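# Four arms sort items into sticker-colored containers

## Task

Place every item inside the container whose color matches the sticker on that item.

## Robot and tools

Setup: four identical i2rt Big YAM arms (arm1, arm2, arm3, arm4), each with six revolute joints, a two-finger gripper and a wrist camera (armN_cam_wrist). Room cameras: cam_room_a1, cam_room_a2, cam_room_b1, cam_room_b2. Reach is about 1.0 m from the joint1 axis. Foot (base_link) poses in the scene frame, metres, quaternion w,x,y,z: arm1 (-0.644, +1.377, +0.914) q(+0.682, +0.007, +0.004, +0.731); arm2 (-0.655, -0.555, +0.928) q(+0.747, +0.002, +0.000, -0.665); arm3 (+0.651, -1.332, +0.868) q(+0.663, -0.004, -0.006, -0.748); arm4 (+0.648, +0.477, +0.879) q(+0.687, +0.001, +0.003, +0.727). Each foot faces its own +x.

Frames: one shared scene frame, origin on the floor, +z up. The hand point lies between the finger pads, about 1 cm behind the tips. The fingers point along the hand's +z and open and close along its y. hand_target is the pose the held joint targets would give. The printed hand can be off from reality, more so at long reach, and under load the hand may stop short.

Tool move: an optional object per arm (arm1..arm4) plus optional cameras. An arm left out gets no new command but may still be pushing toward its old targets. Inside an arm's object:
- joints: absolute targets by name. joint1_rad -2.879..2.879 (base yaw, + counter-clockwise from above). joint2_rad 0..3.141 (shoulder). joint3_rad 0..3.019 (elbow). joint4_rad -1.692..1.57 (hand pitch, + tips the fingers up). joint5_rad -1.57..1.57 (sideways, + to the arm's right). joint6_rad -2.094..2.094 (roll, + clockwise seen from behind). gripper_m 0..0.093 is the fingertip gap in metres.
- target: one list of seven numbers [x, y, z, qw, qx, qy, qz]. It is an absolute hand pose in the scene frame, in metres. The hand travels in a straight line from its current hand_target toward it. When target is given, joints may contain only gripper_m.
- speed: top speed of the path, 0.002..0.5 m/s, default 0.25. Turning is capped at 2x that value in rad/s. Only allowed together with target.
- min_time_s: 0.1..8 s, the least time for that arm's joint motions.
All motions in one call start together. All hand paths in a call finish together, paced by the slowest. Paths last 0.5-10 s and actions at most 15 s. Each control step clips the path to within 100 mm and 20 degrees of the measured hand pose. Hands lag, drift and can overshoot the speed, especially when stretched out, and often end a centimetre or more off. Joints follow their own speeds, so joint moves can swing wide.
- cameras: a list of names, ["all"] or []. If left out, an action call shows none and an empty call shows all.
A call with no action returns every state, all images and the scene number. An unknown key makes the call invalid. An out-of-range value gets it refused. After a refusal or a stop, the later move, wait and finished_scene calls in that reply are skipped.

wait(seconds 0..10, cameras): lets time pass without new commands. zoom_image(camera, region [x0,y0,x1,y1] in pixels, at most 504x504) zooms the newest image of a camera. read_manual gives licence texts only. finished_scene(scene 1..3) ends the scene for good, and the goal must hold without the robots. Scene 1 is practice and may be skipped.

Results: each arm's state, plus images in the order listed on the pictures line. The move line shows done or the worst status per arm. Arms listed under "as last shown" were not commanded, so their values are repeated. Status words:
- off_target: the joint stopped short and may keep pushing.
- time_out: the joint keeps pushing toward a nearby held target, and on_its_own lists those still moving. To relieve it, send the joint its reported position.
- not_followed, joint command not followed, pose unreachable: the self/arm-collision check blocked the targets. The arm may keep trying until given new targets.
- limit_stop_at_motor_heat: after a heat stop; resend the target.
Joint velocities in rad/s, with the gripper in m/s. "within noise" means the arm is still. Torques cover joints 1-6, with offsets and noise; values 3 and 4 wrap at ±28 N m.

Gripper: when gripping a hard part at full force, the reading sits up to 0.005 below the part width, or up to 0.002 above it. Closed on nothing it reads 0.000-0.003. For a firm grip, command about 0.005 below the width read at first contact; soft or round items need more. To release, command well above the reading. The force limit is about 50-64 N per pad.

Avoid: knocking items out of the work area or onto the floor, which ends the scene. Also avoid drops, releasing items while moving, and hitting fixed or heavy things hard. Robot-to-robot pressing ends the scene, including one gripper closing on another's fingers; the collision check does not prevent finger, housing or camera contact. Stretched arms, held loads or pushing against an obstacle heat the motors. At 85 °C a MOTOR HOT line appears; at 100 °C the arm drops for 30-60 s or more. Something may occasionally nudge loose objects. The scene keeps running while you think, holding your last commands, so faster solutions and smooth, low-effort motion are better.

Each tool is called after "Call:" in YAML: its name, and indented under it one key for each argument.

## Session

Call:
move:

Scene clock: 0.00 s.
Joint torques (N m): no reading
Motor temperatures (°C): arm1=[22 24 25 23 21 21 21] | arm2=[24 24 24 22 22 20 23] | arm3=[24 24 23 24 24 23 23] | arm4=[23 21 22 22 25 21 24]
Heat: arm1: hottest joint3_rad 25 °C; arm2: hottest joint1_rad 24 °C; arm3: hottest joint1_rad 24 °C; arm4: hottest joint5_rad 25 °C.
Joint velocities: within noise
arm1.joint_positions: joint1_rad=-0.126 joint2_rad=+0.650 joint3_rad=+1.429 joint4_rad=-1.488 joint5_rad=-0.026 joint6_rad=-0.127 gripper_m=+0.09396
arm1.joint_status: not commanded
arm1.hand: x=-0.6270 y=+1.5972 z=+1.4351 quat_wxyz=(-0.310, +0.665, -0.618, -0.282) (m; scene frame)
arm1.hand_target: x=-0.6269 y=+1.5953 z=+1.4482 quat_wxyz=(-0.321, +0.661, -0.613, -0.291) (m; scene frame)
arm1.hand_status: not commanded
arm2.joint_positions: joint1_rad=-0.045 joint2_rad=+0.645 joint3_rad=+1.565 joint4_rad=-1.137 joint5_rad=+0.166 joint6_rad=-0.774 gripper_m=+0.09396
arm2.joint_status: not commanded
arm2.hand: x=-0.6689 y=-0.7907 z=+1.5906 quat_wxyz=(-0.204, -0.325, -0.709, +0.592) (m; scene frame)
arm2.hand_target: x=-0.6692 y=-0.7857 z=+1.5994 quat_wxyz=(-0.208, -0.323, -0.702, +0.599) (m; scene frame)
arm2.hand_status: not commanded
arm3.joint_positions: joint1_rad=+0.075 joint2_rad=+0.603 joint3_rad=+1.391 joint4_rad=-1.324 joint5_rad=-0.185 joint6_rad=-0.597 gripper_m=+0.09396
arm3.joint_status: not commanded
arm3.hand: x=+0.6714 y=-1.5539 z=+1.4174 quat_wxyz=(-0.295, -0.381, -0.775, +0.409) (m; scene frame)
arm3.hand_target: x=+0.6715 y=-1.5515 z=+1.4286 quat_wxyz=(-0.300, -0.376, -0.770, +0.420) (m; scene frame)
arm3.hand_status: not commanded
arm4.joint_positions: joint1_rad=+0.109 joint2_rad=+0.632 joint3_rad=+1.440 joint4_rad=-1.502 joint5_rad=+0.178 joint6_rad=-0.775 gripper_m=+0.09396
arm4.joint_status: not commanded
arm4.hand: x=+0.6469 y=+0.6902 z=+1.4068 quat_wxyz=(-0.410, +0.846, -0.316, -0.125) (m; scene frame)
arm4.hand_target: x=+0.6473 y=+0.6879 z=+1.4162 quat_wxyz=(-0.419, +0.841, -0.316, -0.131) (m; scene frame)
arm4.hand_status: not commanded
pictures: arm1_cam_wrist, arm2_cam_wrist, arm3_cam_wrist, arm4_cam_wrist, cam_room_a1, cam_room_a2, cam_room_b1, cam_room_b2
Images, in order (width x height): arm1_cam_wrist 672x504, arm2_cam_wrist 672x504, arm3_cam_wrist 672x504, arm4_cam_wrist 672x504, cam_room_a1 672x504, cam_room_a2 672x504, cam_room_b1 672x504, cam_room_b2 672x504.

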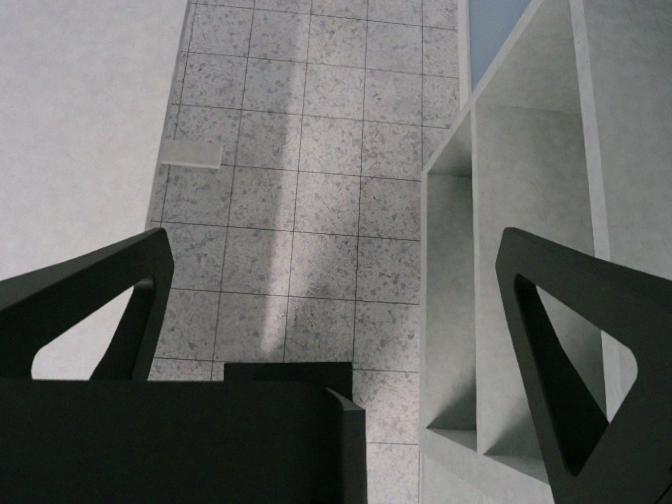

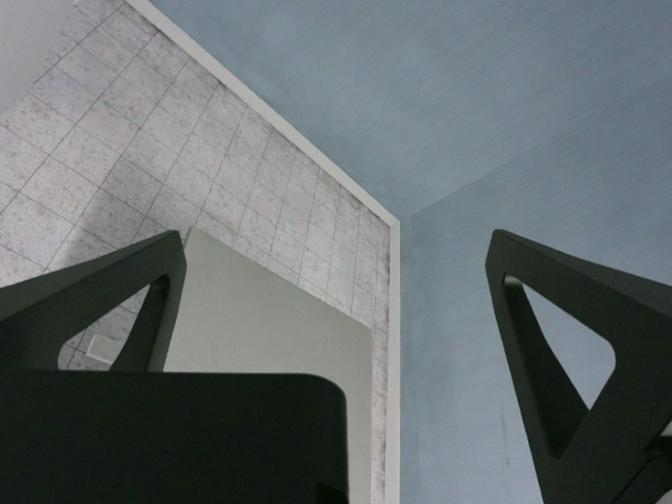

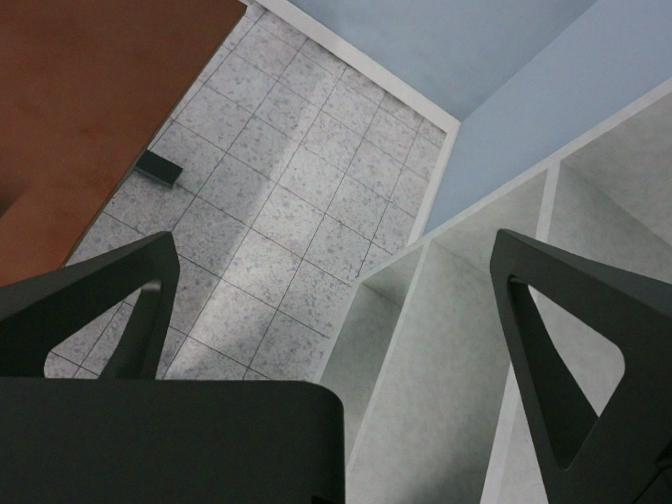

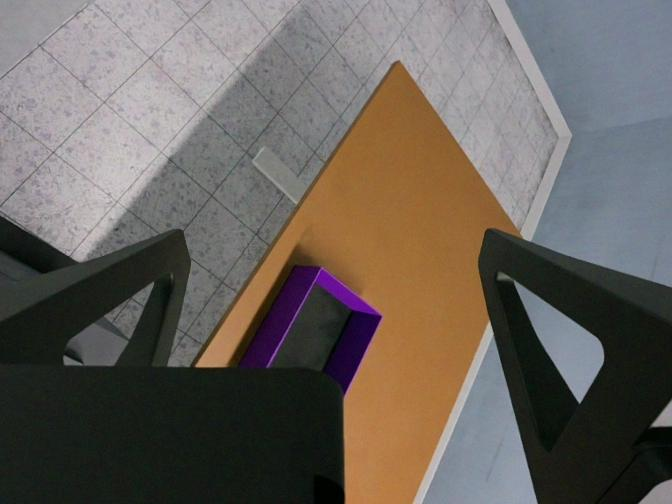

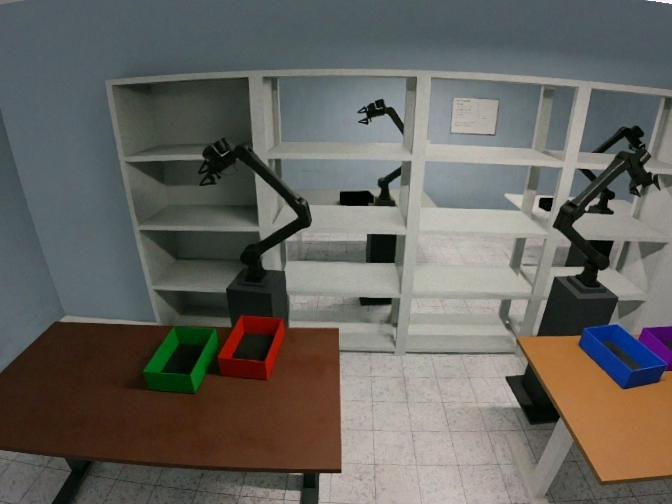

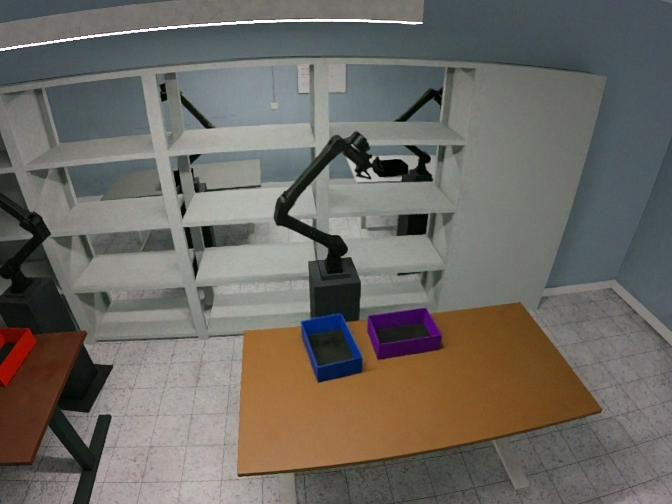

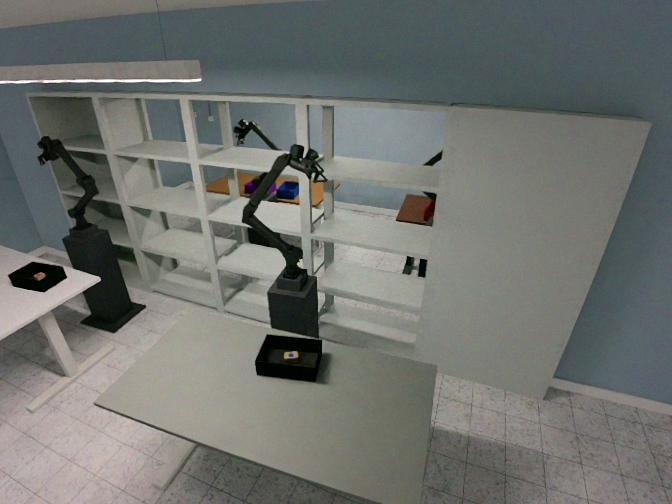

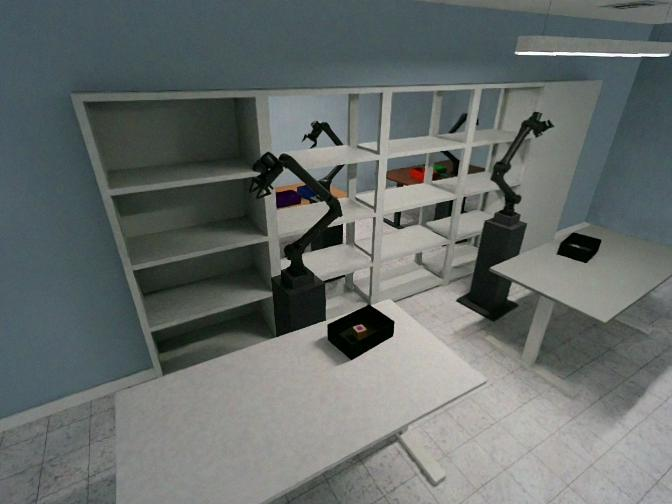

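Call:
zoom_image:
  camera: "cam_room_b1"
  region: [235, 320, 345, 400]

Call:
zoom_image:
  camera: "cam_room_b2"
  region: [310, 290, 420, 370]

Call:
zoom_image:
  camera: "cam_room_a1"
  region: [100, 60, 604, 400]

Call:
zoom_image:
  camera: "cam_room_a2"
  region: [0, 60, 500, 400]

Call:
zoom_image:
  camera: "cam_room_b1"
  region: [0, 60, 500, 400]

Call:
zoom_image:
  camera: "cam_room_b2"
  region: [60, 60, 560, 400]

Scaled by 4.582.

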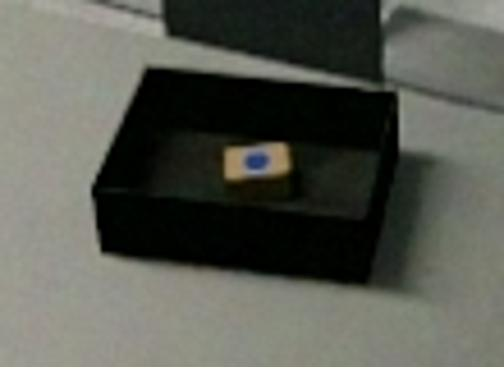

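Scaled by 4.582.

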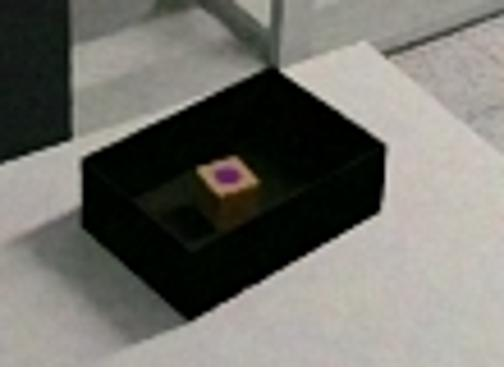

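Scaled by 1.000.

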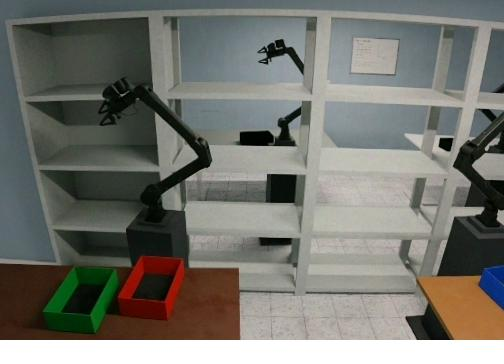

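Scaled by 1.008.

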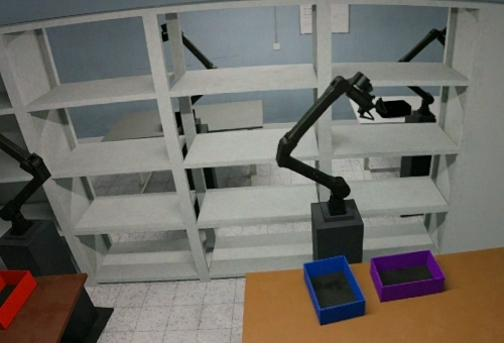

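Scaled by 1.008.

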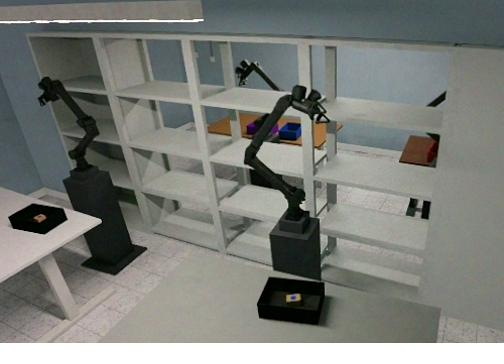

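Scaled by 1.008.

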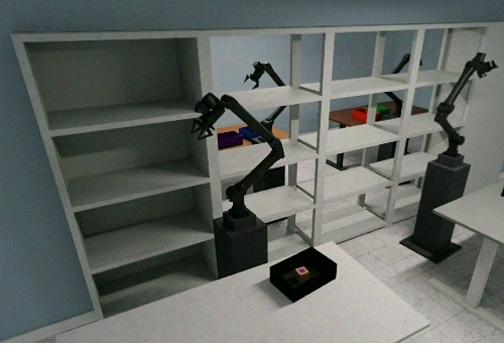

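Call:
move:
  arm1: {"joints":{"joint1_rad":1.6,"joint2_rad":1.5,"joint3_rad":1.5,"joint4_rad":-1.5,"joint5_rad":0,"joint6_rad":0},"min_time_s":4}
  arm2: {"joints":{"joint1_rad":-1.7,"joint2_rad":1.5,"joint3_rad":1.5,"joint4_rad":-1.5,"joint5_rad":0,"joint6_rad":0},"min_time_s":4}
  arm3: {"joints":{"joint1_rad":1.7,"joint2_rad":1.5,"joint3_rad":1.5,"joint4_rad":-1.5,"joint5_rad":0,"joint6_rad":0},"min_time_s":4}
  arm4: {"joints":{"joint1_rad":-1.6,"joint2_rad":1.5,"joint3_rad":1.5,"joint4_rad":-1.5,"joint5_rad":0,"joint6_rad":0},"min_time_s":4}
  cameras: ["all"]

Scene clock: 42.77 s.
Joint torques (N m): arm1=[-1.79 -10.29 15.86 -0.05 0.08 0.13] | arm2=[1.32 -13.33 10.25 0.44 -0.15 0.2] | arm3=[1.14 -13.98 13.04 -0.29 0.14 0.06] | arm4=[1.32 -12.92 12.15 0.23 -0.03 0.15]
Motor temperatures (°C): arm1=[22 24 31 23 21 21 21] | arm2=[24 24 27 22 22 20 23] | arm3=[24 24 27 24 24 23 23] | arm4=[23 22 25 22 25 21 24]
Heat: arm1: hottest joint3_rad 31 °C; arm2: hottest joint3_rad 27 °C; arm3: hottest joint3_rad 27 °C; arm4: hottest joint3_rad 25 °C.
move: arm1 done; arm2 done; arm3 done; arm4 done
Joint velocities: within noise
arm1.joint_positions: joint1_rad=+1.604 joint2_rad=+1.496 joint3_rad=+1.439 joint4_rad=-1.489 joint5_rad=-0.002 joint6_rad=-0.008 gripper_m=+0.09397
arm1.joint_status: all done
arm1.hand: x=-1.0862 y=+1.3310 z=+1.1643 quat_wxyz=(+0.000, +0.998, +0.055, -0.020) (m; scene frame)
arm1.hand_target: x=-1.0997 y=+1.3318 z=+1.1868 quat_wxyz=(+0.000, +0.998, +0.049, -0.043) (m; scene frame)
arm1.hand_status: not commanded
arm2.joint_positions: joint1_rad=-1.707 joint2_rad=+1.482 joint3_rad=+1.512 joint4_rad=-1.488 joint5_rad=+0.003 joint6_rad=-0.015 gripper_m=+0.09396
arm2.joint_status: all done
arm2.hand: x=-1.1211 y=-0.5463 z=+1.2059 quat_wxyz=(+0.004, -0.998, +0.002, +0.055) (m; scene frame)
arm2.hand_target: x=-1.1179 y=-0.5499 z=+1.1930 quat_wxyz=(+0.002, -0.999, +0.006, +0.035) (m; scene frame)
arm2.hand_status: not commanded
arm3.joint_positions: joint1_rad=+1.699 joint2_rad=+1.498 joint3_rad=+1.447 joint4_rad=-1.493 joint5_rad=-0.003 joint6_rad=-0.009 gripper_m=+0.09396
arm3.joint_status: all done
arm3.hand: x=+1.1008 y=-1.3247 z=+1.1136 quat_wxyz=(-0.014, +0.008, -1.000, +0.005) (m; scene frame)
arm3.hand_target: x=+1.1130 y=-1.3246 z=+1.1337 quat_wxyz=(-0.036, +0.005, -0.999, +0.007) (m; scene frame)
arm3.hand_status: not commanded
arm4.joint_positions: joint1_rad=-1.605 joint2_rad=+1.484 joint3_rad=+1.448 joint4_rad=-1.502 joint5_rad=+0.003 joint6_rad=-0.014 gripper_m=+0.09396
arm4.joint_status: all done
arm4.hand: x=+1.0955 y=+0.4870 z=+1.1290 quat_wxyz=(-0.014, +0.018, -1.000, +0.003) (m; scene frame)
arm4.hand_target: x=+1.1112 y=+0.4905 z=+1.1427 quat_wxyz=(-0.033, +0.014, -0.999, +0.001) (m; scene frame)
arm4.hand_status: not commanded
pictures: arm1_cam_wrist, arm2_cam_wrist, arm3_cam_wrist, arm4_cam_wrist, cam_room_a1, cam_room_a2, cam_room_b1, cam_room_b2
Images, in order (width x height): arm1_cam_wrist 672x504, arm2_cam_wrist 672x504, arm3_cam_wrist 672x504, arm4_cam_wrist 672x504, cam_room_a1 672x504, cam_room_a2 672x504, cam_room_b1 672x504, cam_room_b2 672x504.

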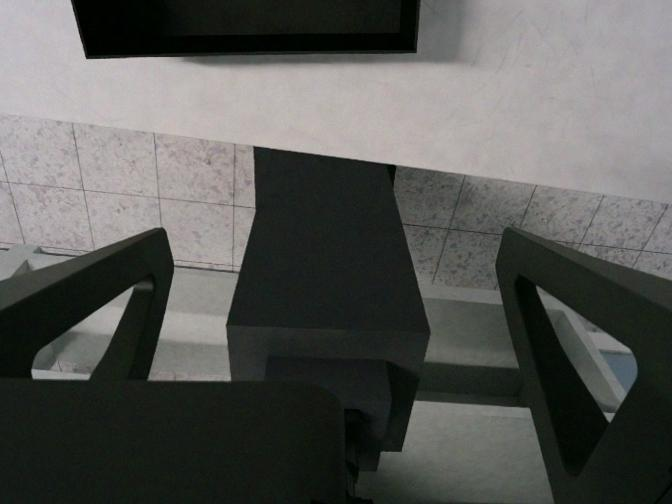

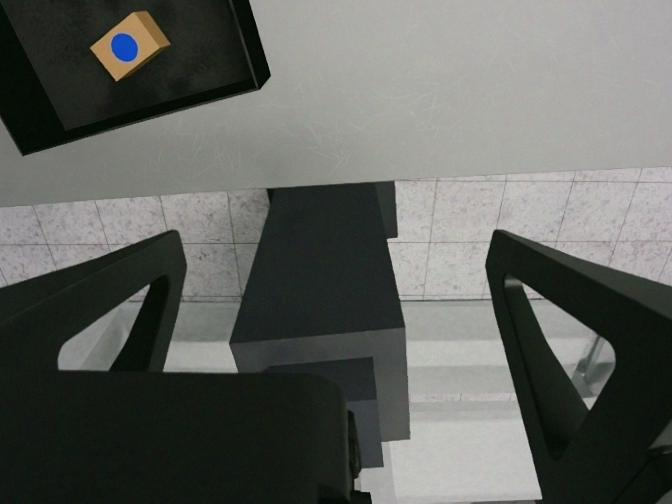

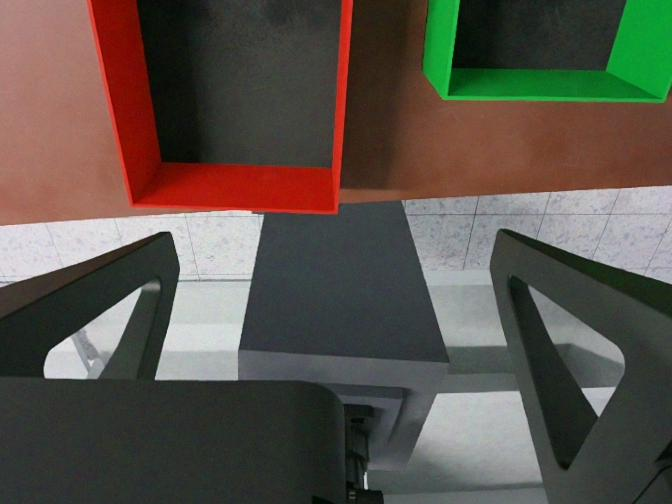

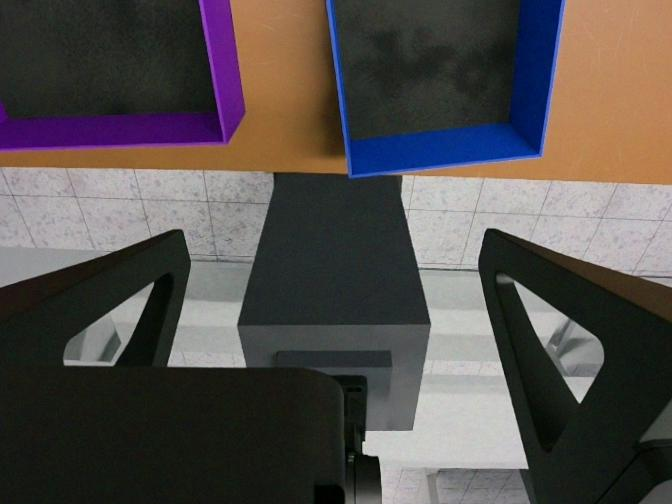

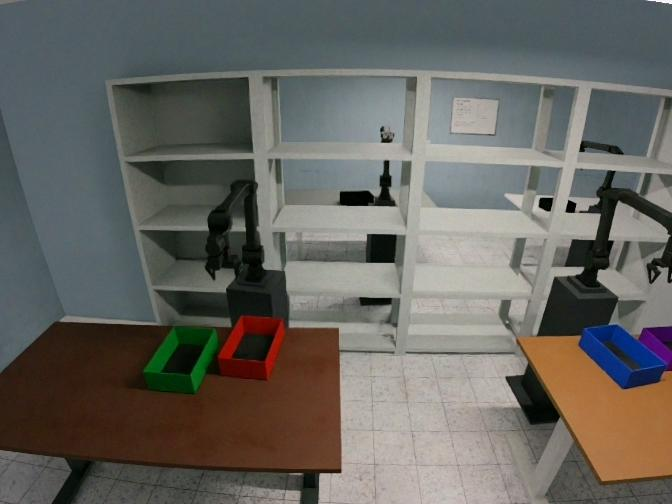

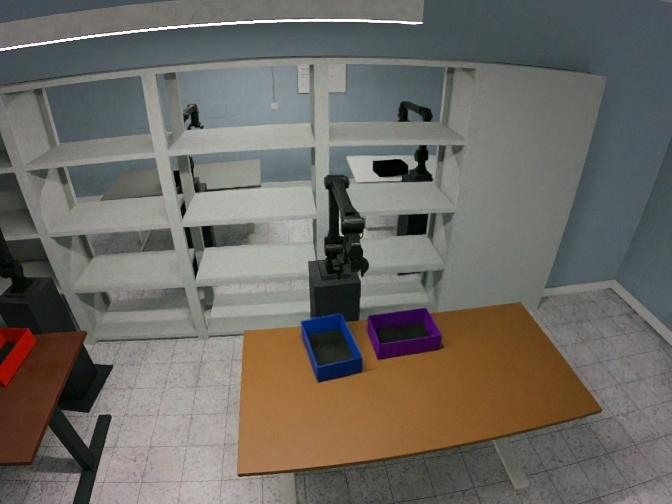

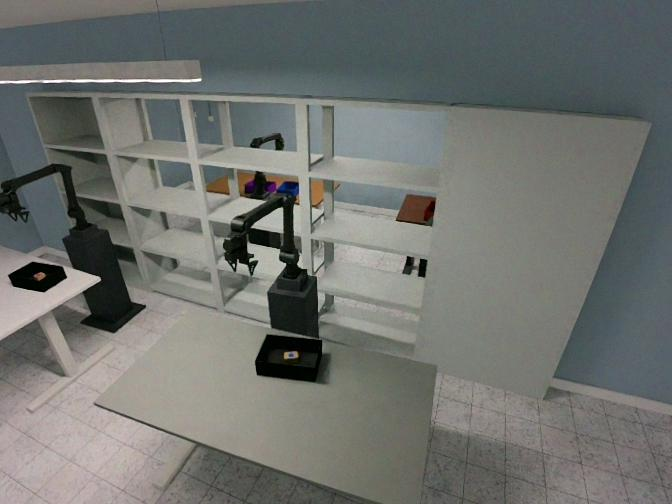

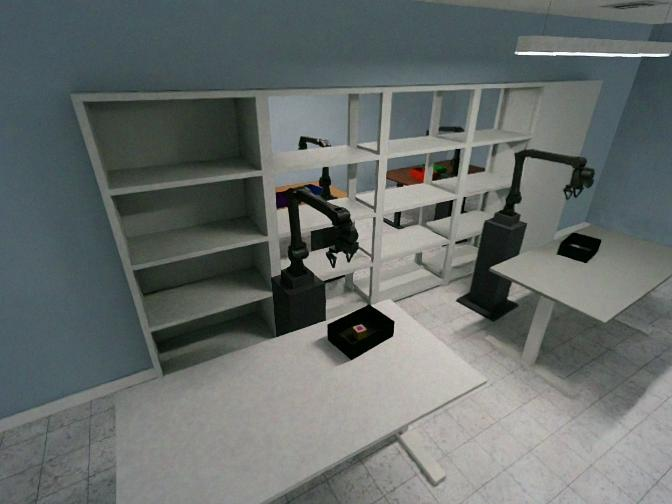

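Call:
move:
  arm1: {"target":[-1.30,1.26,1.1,0,1,0,0]}
  arm2: {"target":[-1.28,-0.74,1.1,0,1,0,0]}
  arm4: {"target":[1.25,0.52,1.1,0,0,1,0]}
  cameras: ["arm1_cam_wrist","arm2_cam_wrist","arm4_cam_wrist"]

Scene clock: 56.93 s.
Joint torques (N m): arm1=[-0.85 -19.6 15.66 -0.09 -0.03 0.11] | arm2=[0.38 -22.07 15.69 0.09 -0.09 0.21] | arm3=[1.32 -14.04 13.08 -0.36 0.15 0.03] | arm4=[1.03 -19.25 12.01 -0.29 -0.04 0.18]
Motor temperatures (°C): arm1=[22 24 32 23 21 21 21] | arm2=[24 25 29 22 22 20 23] | arm3=[24 25 29 24 24 23 23] | arm4=[23 22 30 22 25 21 24]
Heat: arm1: hottest joint3_rad 32 °C; arm2: hottest joint3_rad 29 °C; arm3: hottest joint3_rad 29 °C; arm4: hottest joint3_rad 30 °C.
move: arm1 off_target; arm2 off_target; arm4 off_target
Joint velocities: within noise
arm1.joint_positions: joint1_rad=+1.668 joint2_rad=+2.164 joint3_rad=+2.151 joint4_rad=-1.618 joint5_rad=-0.004 joint6_rad=+0.167 gripper_m=+0.09397
arm1.joint_status: not commanded
arm1.hand: x=-1.2888 y=+1.2678 z=+1.0780 quat_wxyz=(-0.004, +1.000, +0.000, +0.022) (m; scene frame)
arm1.hand_target: x=-1.2987 y=+1.2601 z=+1.1001 quat_wxyz=(+0.000, +1.000, +0.000, -0.001) (m; scene frame)
arm1.hand_status: off_target (0.026 m and 2.6 deg from the pose sent, 0.234 m and 6.7 deg at the start)
arm2.joint_positions: joint1_rad=-1.396 joint2_rad=+2.062 joint3_rad=+2.016 joint4_rad=-1.541 joint5_rad=+0.000 joint6_rad=+0.272 gripper_m=+0.09396
arm2.joint_status: not commanded
arm2.hand: x=-1.2664 y=-0.7391 z=+1.0929 quat_wxyz=(+0.004, -1.000, -0.010, -0.009) (m; scene frame)
arm2.hand_target: x=-1.2793 y=-0.7397 z=+1.1000 quat_wxyz=(+0.000, -1.000, +0.000, +0.001) (m; scene frame)
arm2.hand_status: off_target (0.015 m and 1.6 deg from the pose sent, 0.272 m and 6.4 deg at the start)
arm3: as last shown
arm3.joint_positions: joint1_rad=+1.699 joint2_rad=+1.498 joint3_rad=+1.447 joint4_rad=-1.493 joint5_rad=-0.003 joint6_rad=-0.008 gripper_m=+0.09396
arm4.joint_positions: joint1_rad=-1.566 joint2_rad=+1.907 joint3_rad=+1.907 joint4_rad=-1.582 joint5_rad=+0.000 joint6_rad=+0.055 gripper_m=+0.09396
arm4.joint_status: not commanded
arm4.hand: x=+1.2377 y=+0.5139 z=+1.0935 quat_wxyz=(+0.008, +0.003, -1.000, +0.002) (m; scene frame)
arm4.hand_target: x=+1.2494 y=+0.5200 z=+1.0999 quat_wxyz=(-0.001, +0.000, -1.000, +0.000) (m; scene frame)
arm4.hand_status: off_target (0.015 m and 1.1 deg from the pose sent, 0.161 m and 2.6 deg at the start)
pictures: arm1_cam_wrist, arm2_cam_wrist, arm4_cam_wrist
Images, in order (width x height): arm1_cam_wrist 672x504, arm2_cam_wrist 672x504, arm4_cam_wrist 672x504.

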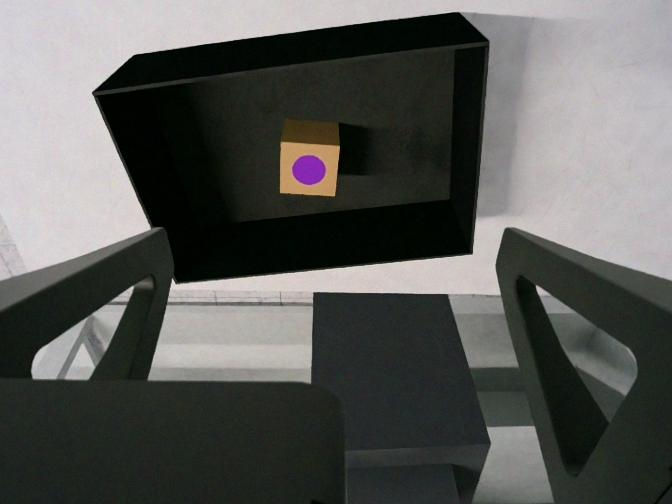

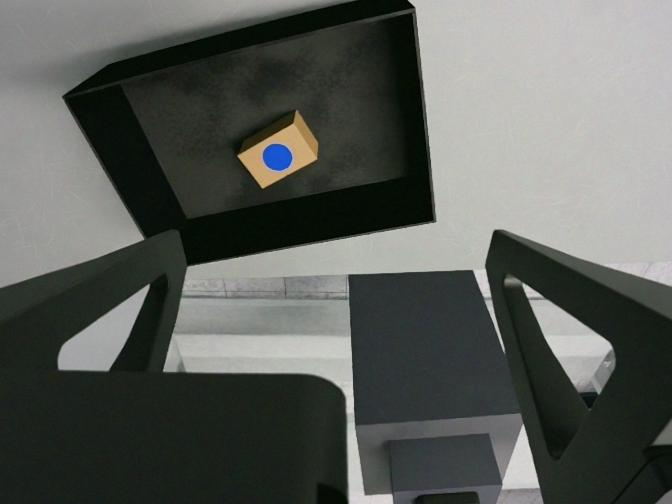

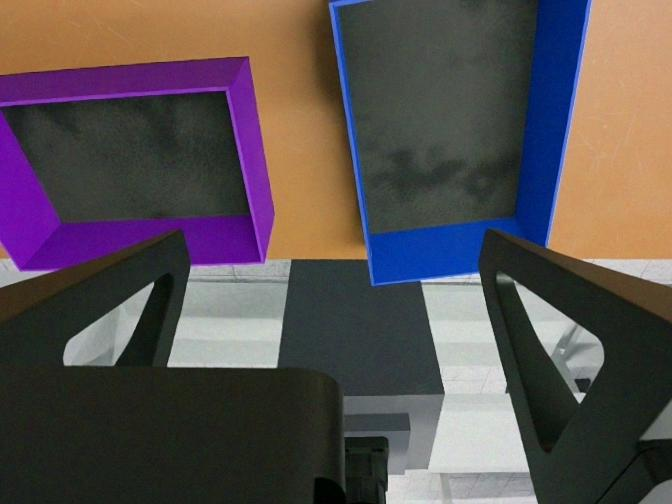

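Call:
move:
  arm1: {"target":[-1.36,1.24,0.97,0,1,0,0]}
  arm2: {"target":[-1.34,-0.78,0.97,0,1,0,0]}
  cameras: ["arm1_cam_wrist","arm2_cam_wrist","cam_room_b1","cam_room_b2"]

Scene clock: 69.43 s.
Joint torques (N m): arm1=[-1.26 -23.65 15.39 0.38 0 0.12] | arm2=[1.14 -25.52 15.21 0.57 -0.08 0.22] | arm3=[1.14 -13.98 13.03 -0.31 0.14 0.03] | arm4=[1.2 -19.31 12.04 -0.24 -0.04 0.19]
Motor temperatures (°C): arm1=[22 25 33 23 21 21 21] | arm2=[24 25 32 22 22 20 23] | arm3=[24 25 30 24 24 23 23] | arm4=[23 23 31 22 25 21 24]
Heat: arm1: hottest joint3_rad 33 °C; arm2: hottest joint3_rad 32 °C; arm3: hottest joint3_rad 30 °C; arm4: hottest joint3_rad 31 °C.
move: arm1 off_target; arm2 off_target
Joint velocities: within noise
arm1.joint_positions: joint1_rad=+1.682 joint2_rad=+2.436 joint3_rad=+2.269 joint4_rad=-1.497 joint5_rad=-0.005 joint6_rad=+0.180 gripper_m=+0.09397
arm1.joint_status: not commanded
arm1.hand: x=-1.3395 y=+1.2503 z=+0.9382 quat_wxyz=(-0.007, +0.999, +0.000, +0.039) (m; scene frame)
arm1.hand_target: x=-1.3578 y=+1.2403 z=+0.9705 quat_wxyz=(+0.000, +1.000, +0.000, +0.000) (m; scene frame)
arm1.hand_status: off_target (0.039 m and 4.5 deg from the pose sent, 0.132 m and 2.6 deg at the start)
arm2.joint_positions: joint1_rad=-1.376 joint2_rad=+2.351 joint3_rad=+2.176 joint4_rad=-1.424 joint5_rad=-0.001 joint6_rad=+0.302 gripper_m=+0.09396
arm2.joint_status: not commanded
arm2.hand: x=-1.3267 y=-0.7715 z=+0.9636 quat_wxyz=(+0.006, -1.000, -0.005, -0.015) (m; scene frame)
arm2.hand_target: x=-1.3392 y=-0.7797 z=+0.9701 quat_wxyz=(+0.000, -1.000, +0.000, +0.000) (m; scene frame)
arm2.hand_status: off_target (0.017 m and 1.9 deg from the pose sent, 0.149 m and 1.6 deg at the start)
arm3, arm4: as last shown
pictures: arm1_cam_wrist, arm2_cam_wrist, cam_room_b1, cam_room_b2
Images, in order (width x height): arm1_cam_wrist 672x504, arm2_cam_wrist 672x504, cam_room_b1 672x504, cam_room_b2 672x504.

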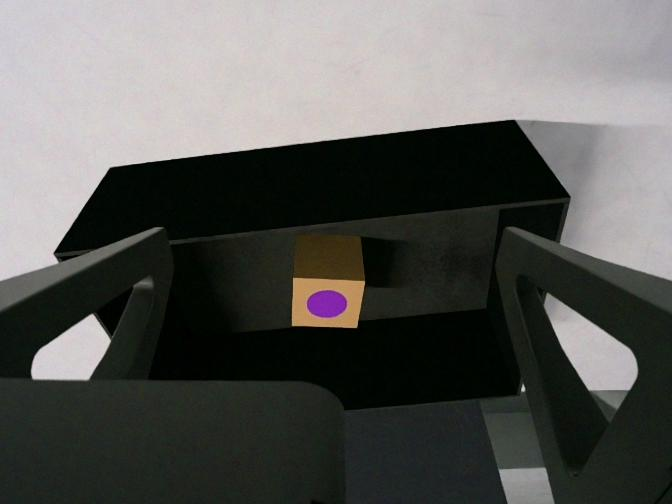

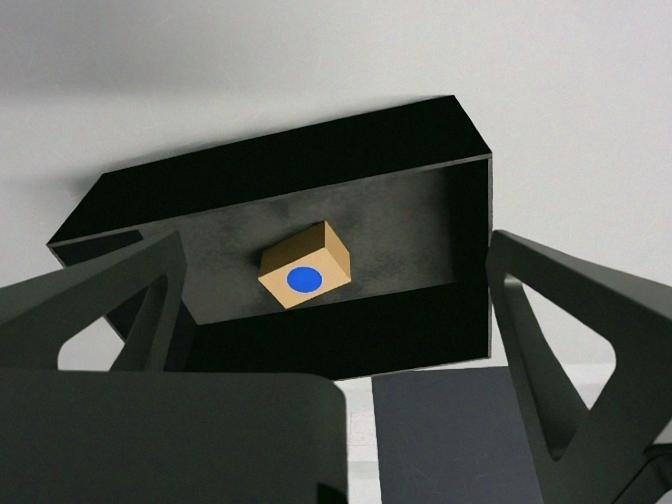

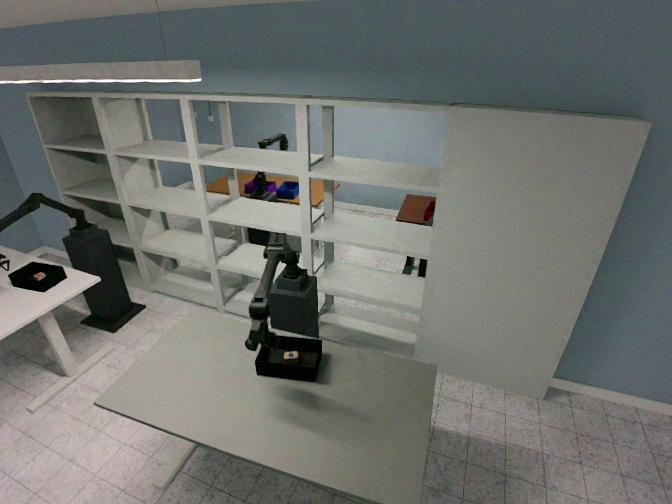

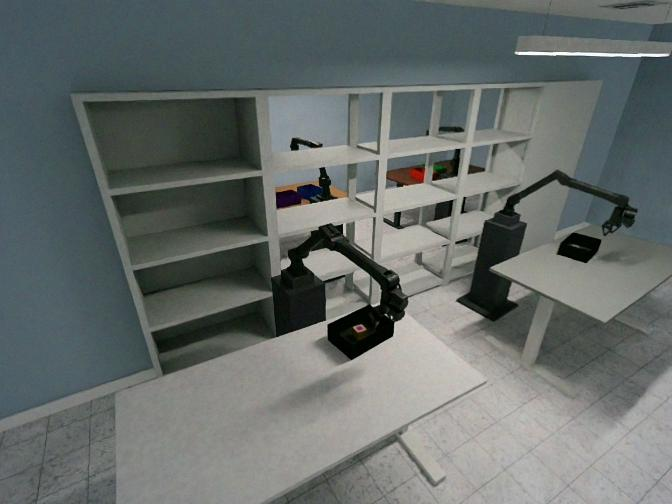

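Call:
move:
  arm1: {"target":[-1.135,1.242,0.93,0,1,0,0]}
  arm2: {"target":[-1.125,-0.805,0.92,0,0.8746,-0.4848,0]}
  cameras: ["arm1_cam_wrist","arm2_cam_wrist","cam_room_b1","cam_room_b2"]

Scene clock: 104.67 s.
Joint torques (N m): arm1=[-1.2 -16.67 8.47 0.84 -0.04 0.11] | arm2=[1.14 -21.42 7.87 1.09 0.1 0.22] | arm3=[1.14 -14.04 13.01 -0.36 0.15 0.04] | arm4=[1.49 -19.19 12.08 -0.21 -0.06 0.17]
Motor temperatures (°C): arm1=[22 26 35 23 21 21 21] | arm2=[24 28 33 22 22 20 23] | arm3=[24 25 32 24 24 23 23] | arm4=[23 26 33 22 25 21 24]
Heat: arm1: hottest joint3_rad 35 °C; arm2: hottest joint3_rad 33 °C; arm3: hottest joint3_rad 32 °C; arm4: hottest joint3_rad 33 °C.
move: arm1 off_target; arm2 done
Joint velocities: within noise
arm1.joint_positions: joint1_rad=+1.761 joint2_rad=+1.895 joint3_rad=+1.266 joint4_rad=-0.998 joint5_rad=-0.006 joint6_rad=+0.259 gripper_m=+0.09397
arm1.joint_status: not commanded
arm1.hand: x=-1.1285 y=+1.2484 z=+0.9165 quat_wxyz=(-0.006, +1.000, +0.000, +0.020) (m; scene frame)
arm1.hand_target: x=-1.1347 y=+1.2420 z=+0.9300 quat_wxyz=(+0.000, +1.000, +0.000, +0.000) (m; scene frame)
arm1.hand_status: off_target (0.016 m and 2.4 deg from the pose sent, 0.205 m and 4.5 deg at the start)
arm2.joint_positions: joint1_rad=-1.204 joint2_rad=+1.946 joint3_rad=+1.332 joint4_rad=-0.968 joint5_rad=-0.002 joint6_rad=+1.486 gripper_m=+0.09396
arm2.joint_status: not commanded
arm2.hand: x=-1.1268 y=-0.8033 z=+0.9165 quat_wxyz=(+0.006, -0.877, +0.480, -0.004) (m; scene frame)
arm2.hand_target: x=-1.1251 y=-0.8050 z=+0.9200 quat_wxyz=(+0.000, -0.875, +0.485, +0.000) (m; scene frame)
arm2.hand_status: done (0.004 m and 1.0 deg from the pose sent, 0.209 m and 58.6 deg at the start)
arm3, arm4: as last shown
pictures: arm1_cam_wrist, arm2_cam_wrist, cam_room_b1, cam_room_b2
Images, in order (width x height): arm1_cam_wrist 672x504, arm2_cam_wrist 672x504, cam_room_b1 672x504, cam_room_b2 672x504.

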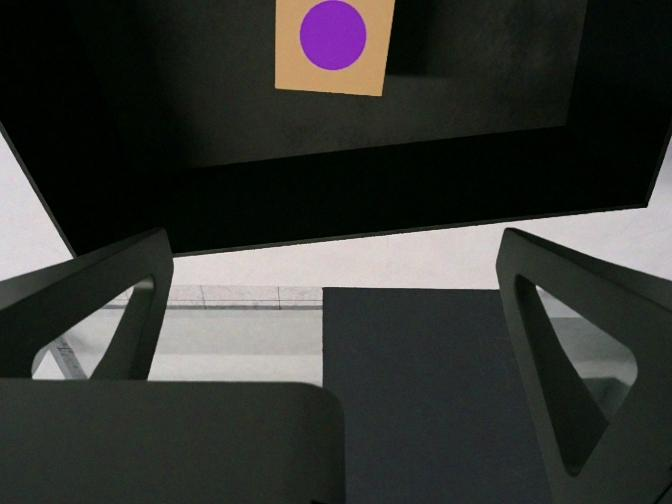

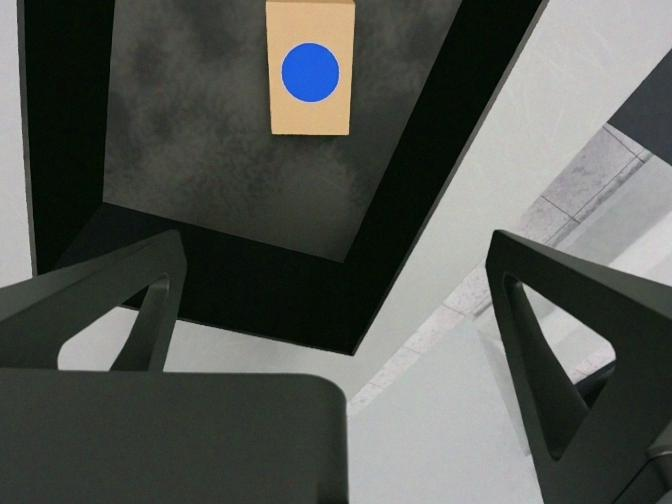

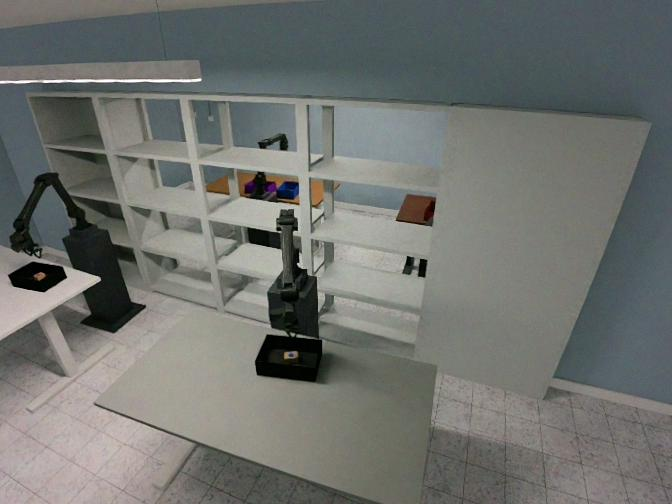

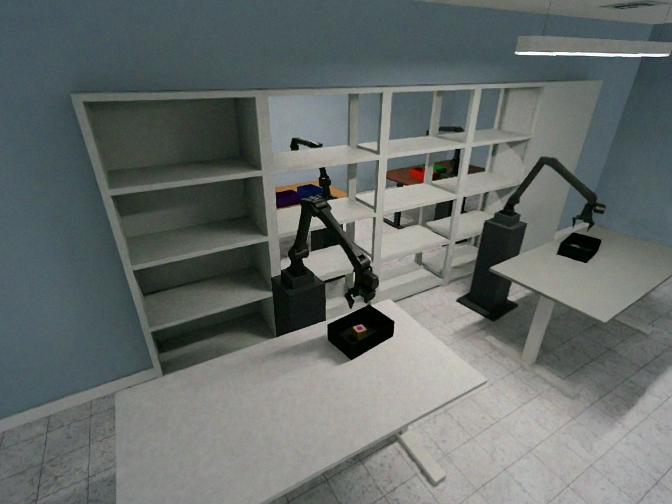

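Call:
move:
  arm1: {"target":[-1.145,1.24,0.84,0,1,0,-0.02],"speed":0.15}
  arm2: {"target":[-1.138,-0.808,0.83,0,0.8746,-0.4848,0],"speed":0.15}
  cameras: ["arm1_cam_wrist","arm2_cam_wrist"]

Scene clock: 112.63 s.
Joint torques (N m): arm1=[-0.91 -15.03 7.65 0.99 0.13 0.16] | arm2=[0.5 -19.37 7.76 1.16 0.11 0.15] | arm3=[1.03 -14.04 13.05 -0.36 0.14 0.03] | arm4=[1.26 -19.84 12.07 -0.31 -0.03 0.14]
Motor temperatures (°C): arm1=[22 27 35 23 21 21 21] | arm2=[24 27 32 22 22 20 23] | arm3=[24 25 33 24 24 23 23] | arm4=[23 26 34 22 25 21 24]
Heat: arm1: hottest joint3_rad 35 °C; arm2: hottest joint3_rad 32 °C; arm3: hottest joint3_rad 33 °C; arm4: hottest joint3_rad 34 °C.
move: arm1 done; arm2 off_target
Joint velocities: within noise
arm1.joint_positions: joint1_rad=+1.761 joint2_rad=+2.023 joint3_rad=+1.210 joint4_rad=-0.755 joint5_rad=+0.002 joint6_rad=+0.263 gripper_m=+0.09397
arm1.joint_status: not commanded
arm1.hand: x=-1.1400 y=+1.2471 z=+0.8378 quat_wxyz=(-0.002, +1.000, -0.002, -0.010) (m; scene frame)
arm1.hand_target: x=-1.1449 y=+1.2401 z=+0.8400 quat_wxyz=(+0.000, +1.000, +0.000, -0.020) (m; scene frame)
arm1.hand_status: done (0.009 m and 1.2 deg from the pose sent, 0.079 m and 4.7 deg at the start)
arm2.joint_positions: joint1_rad=-1.204 joint2_rad=+2.087 joint3_rad=+1.327 joint4_rad=-0.797 joint5_rad=-0.002 joint6_rad=+1.487 gripper_m=+0.09396
arm2.joint_status: not commanded
arm2.hand: x=-1.1400 y=-0.8101 z=+0.8414 quat_wxyz=(-0.004, -0.877, +0.480, +0.003) (m; scene frame)
arm2.hand_target: x=-1.1378 y=-0.8079 z=+0.8302 quat_wxyz=(+0.000, -0.875, +0.485, +0.000) (m; scene frame)
arm2.hand_status: off_target (0.012 m and 0.8 deg from the pose sent, 0.087 m and 1.0 deg at the start)
arm3, arm4: as last shown
pictures: arm1_cam_wrist, arm2_cam_wrist
Images, in order (width x height): arm1_cam_wrist 672x504, arm2_cam_wrist 672x504.

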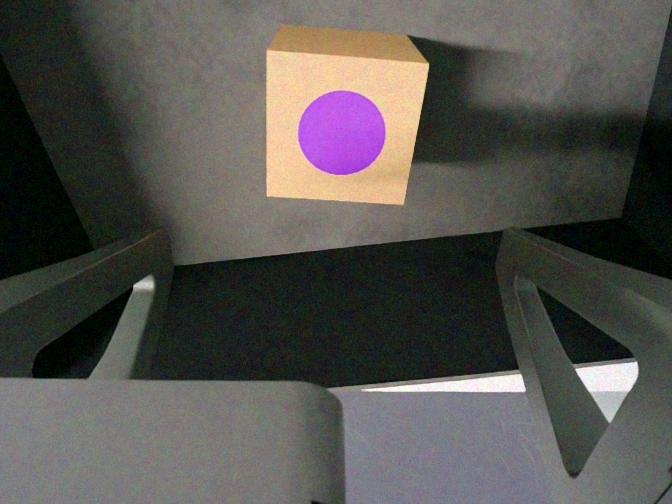

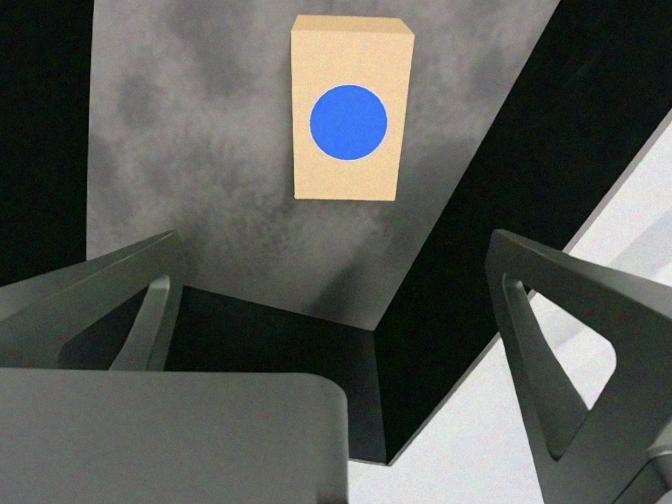

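Call:
move:
  arm1: {"target":[-1.155,1.242,0.775,0,1,0,-0.01],"speed":0.12}
  arm2: {"target":[-1.134,-0.806,0.76,0,0.8746,-0.4848,0],"speed":0.12}
  cameras: ["arm1_cam_wrist","arm2_cam_wrist"]

Scene clock: 121.60 s.
Joint torques (N m): arm1=[-1.73 -14.74 9.44 0.85 -0.01 0.04] | arm2=[0.73 -19.37 6.49 1.14 0.11 0.16] | arm3=[1.2 -14.1 13.04 -0.34 0.14 0.03] | arm4=[1.03 -18.96 12.08 -0.44 -0.04 0.19]
Motor temperatures (°C): arm1=[22 28 34 23 21 21 21] | arm2=[24 28 31 22 22 20 23] | arm3=[24 25 33 24 24 23 23] | arm4=[23 26 34 22 24 21 24]
Heat: arm1: hottest joint3_rad 34 °C; arm2: hottest joint3_rad 31 °C; arm3: hottest joint3_rad 33 °C; arm4: hottest joint3_rad 34 °C.
move: arm1 off_target; arm2 off_target
Joint velocities: within noise
arm1.joint_positions: joint1_rad=+1.761 joint2_rad=+2.167 joint3_rad=+1.219 joint4_rad=-0.664 joint5_rad=+0.000 joint6_rad=+0.263 gripper_m=+0.09397
arm1.joint_status: not commanded
arm1.hand: x=-1.1326 y=+1.2493 z=+0.7690 quat_wxyz=(-0.007, +1.000, -0.002, +0.012) (m; scene frame)
arm1.hand_target: x=-1.1544 y=+1.2422 z=+0.7758 quat_wxyz=(+0.000, +1.000, +0.000, -0.010) (m; scene frame)
arm1.hand_status: off_target (0.024 m and 2.7 deg from the pose sent, 0.065 m and 0.3 deg at the start)
arm2.joint_positions: joint1_rad=-1.204 joint2_rad=+2.211 joint3_rad=+1.321 joint4_rad=-0.658 joint5_rad=-0.002 joint6_rad=+1.487 gripper_m=+0.09396
arm2.joint_status: not commanded
arm2.hand: x=-1.1403 y=-0.8101 z=+0.7754 quat_wxyz=(-0.008, -0.877, +0.480, +0.005) (m; scene frame)
arm2.hand_target: x=-1.1337 y=-0.8058 z=+0.7604 quat_wxyz=(+0.000, -0.875, +0.485, +0.000) (m; scene frame)
arm2.hand_status: off_target (0.017 m and 1.3 deg from the pose sent, 0.082 m and 0.8 deg at the start)
arm3, arm4: as last shown
pictures: arm1_cam_wrist, arm2_cam_wrist
Images, in order (width x height): arm1_cam_wrist 672x504, arm2_cam_wrist 672x504.

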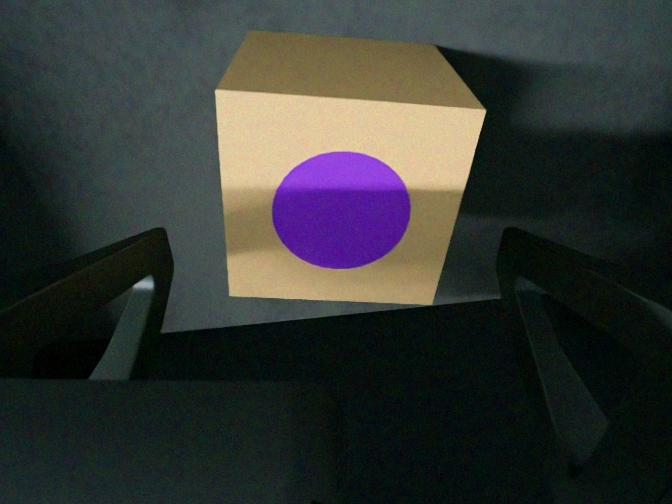

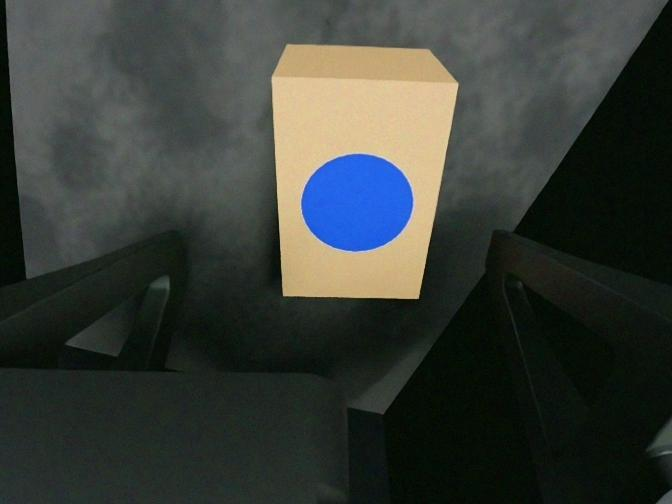

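Call:
move:
  arm1: {"target":[-1.172,1.240,0.753,0,1,0,-0.025],"speed":0.12}
  arm2: {"target":[-1.126,-0.800,0.725,0,0.8746,-0.4848,0],"speed":0.12}
  cameras: ["arm1_cam_wrist","arm2_cam_wrist"]

Scene clock: 128.67 s.
Joint torques (N m): arm1=[-1.38 -14.33 9.36 1.01 0.11 0.01] | arm2=[0.5 -18.67 5.53 0.99 0.11 0.12] | arm3=[1.14 -13.92 13.05 -0.31 0.14 0.03] | arm4=[1.9 -19.78 12.04 -0.34 -0.03 0.18]
Motor temperatures (°C): arm1=[22 28 33 23 21 21 21] | arm2=[24 28 31 22 22 20 23] | arm3=[24 25 33 24 24 23 23] | arm4=[23 26 35 22 24 21 24]
Heat: arm1: hottest joint3_rad 33 °C; arm2: hottest joint3_rad 31 °C; arm3: hottest joint3_rad 33 °C; arm4: hottest joint3_rad 35 °C.
move: arm1 off_target; arm2 off_target
Joint velocities: within noise
arm1.joint_positions: joint1_rad=+1.761 joint2_rad=+2.222 joint3_rad=+1.258 joint4_rad=-0.613 joint5_rad=+0.005 joint6_rad=+0.263 gripper_m=+0.09397
arm1.joint_status: not commanded
arm1.hand: x=-1.1508 y=+1.2453 z=+0.7501 quat_wxyz=(-0.004, +1.000, -0.002, -0.005) (m; scene frame)
arm1.hand_target: x=-1.1713 y=+1.2402 z=+0.7536 quat_wxyz=(+0.000, +1.000, +0.000, -0.025) (m; scene frame)
arm1.hand_status: off_target (0.022 m and 2.3 deg from the pose sent, 0.043 m and 4.3 deg at the start)
arm2.joint_positions: joint1_rad=-1.204 joint2_rad=+2.261 joint3_rad=+1.307 joint4_rad=-0.576 joint5_rad=-0.002 joint6_rad=+1.487 gripper_m=+0.09396
arm2.joint_status: not commanded
arm2.hand: x=-1.1385 y=-0.8089 z=+0.7463 quat_wxyz=(-0.016, -0.877, +0.480, +0.010) (m; scene frame)
arm2.hand_target: x=-1.1253 y=-0.7998 z=+0.7258 quat_wxyz=(+0.000, -0.875, +0.485, +0.000) (m; scene frame)
arm2.hand_status: off_target (0.026 m and 2.2 deg from the pose sent, 0.053 m and 1.3 deg at the start)
arm3, arm4: as last shown
pictures: arm1_cam_wrist, arm2_cam_wrist
Images, in order (width x height): arm1_cam_wrist 672x504, arm2_cam_wrist 672x504.

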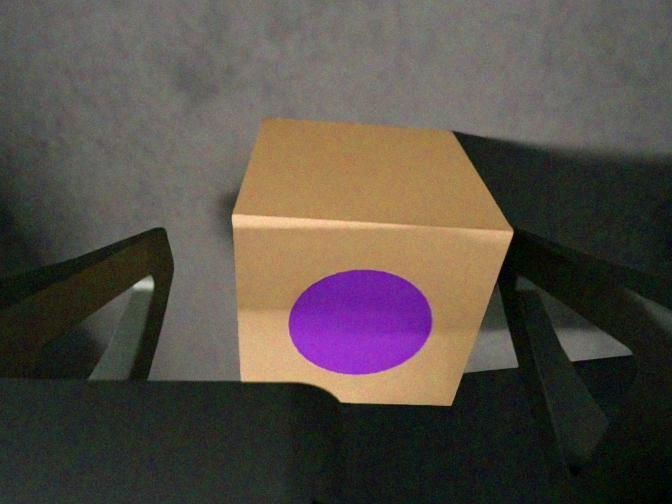

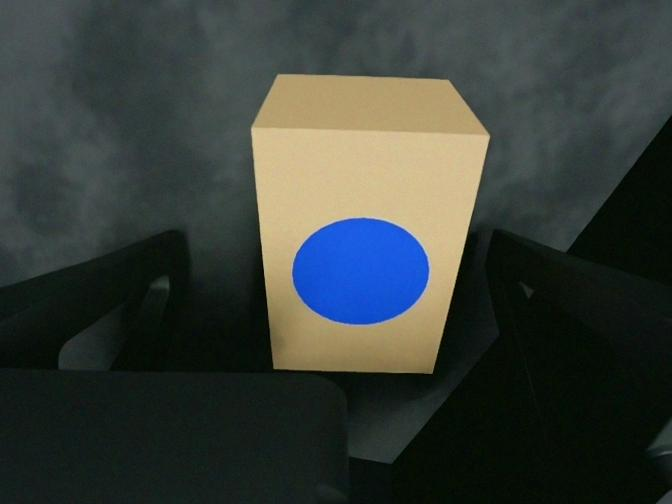

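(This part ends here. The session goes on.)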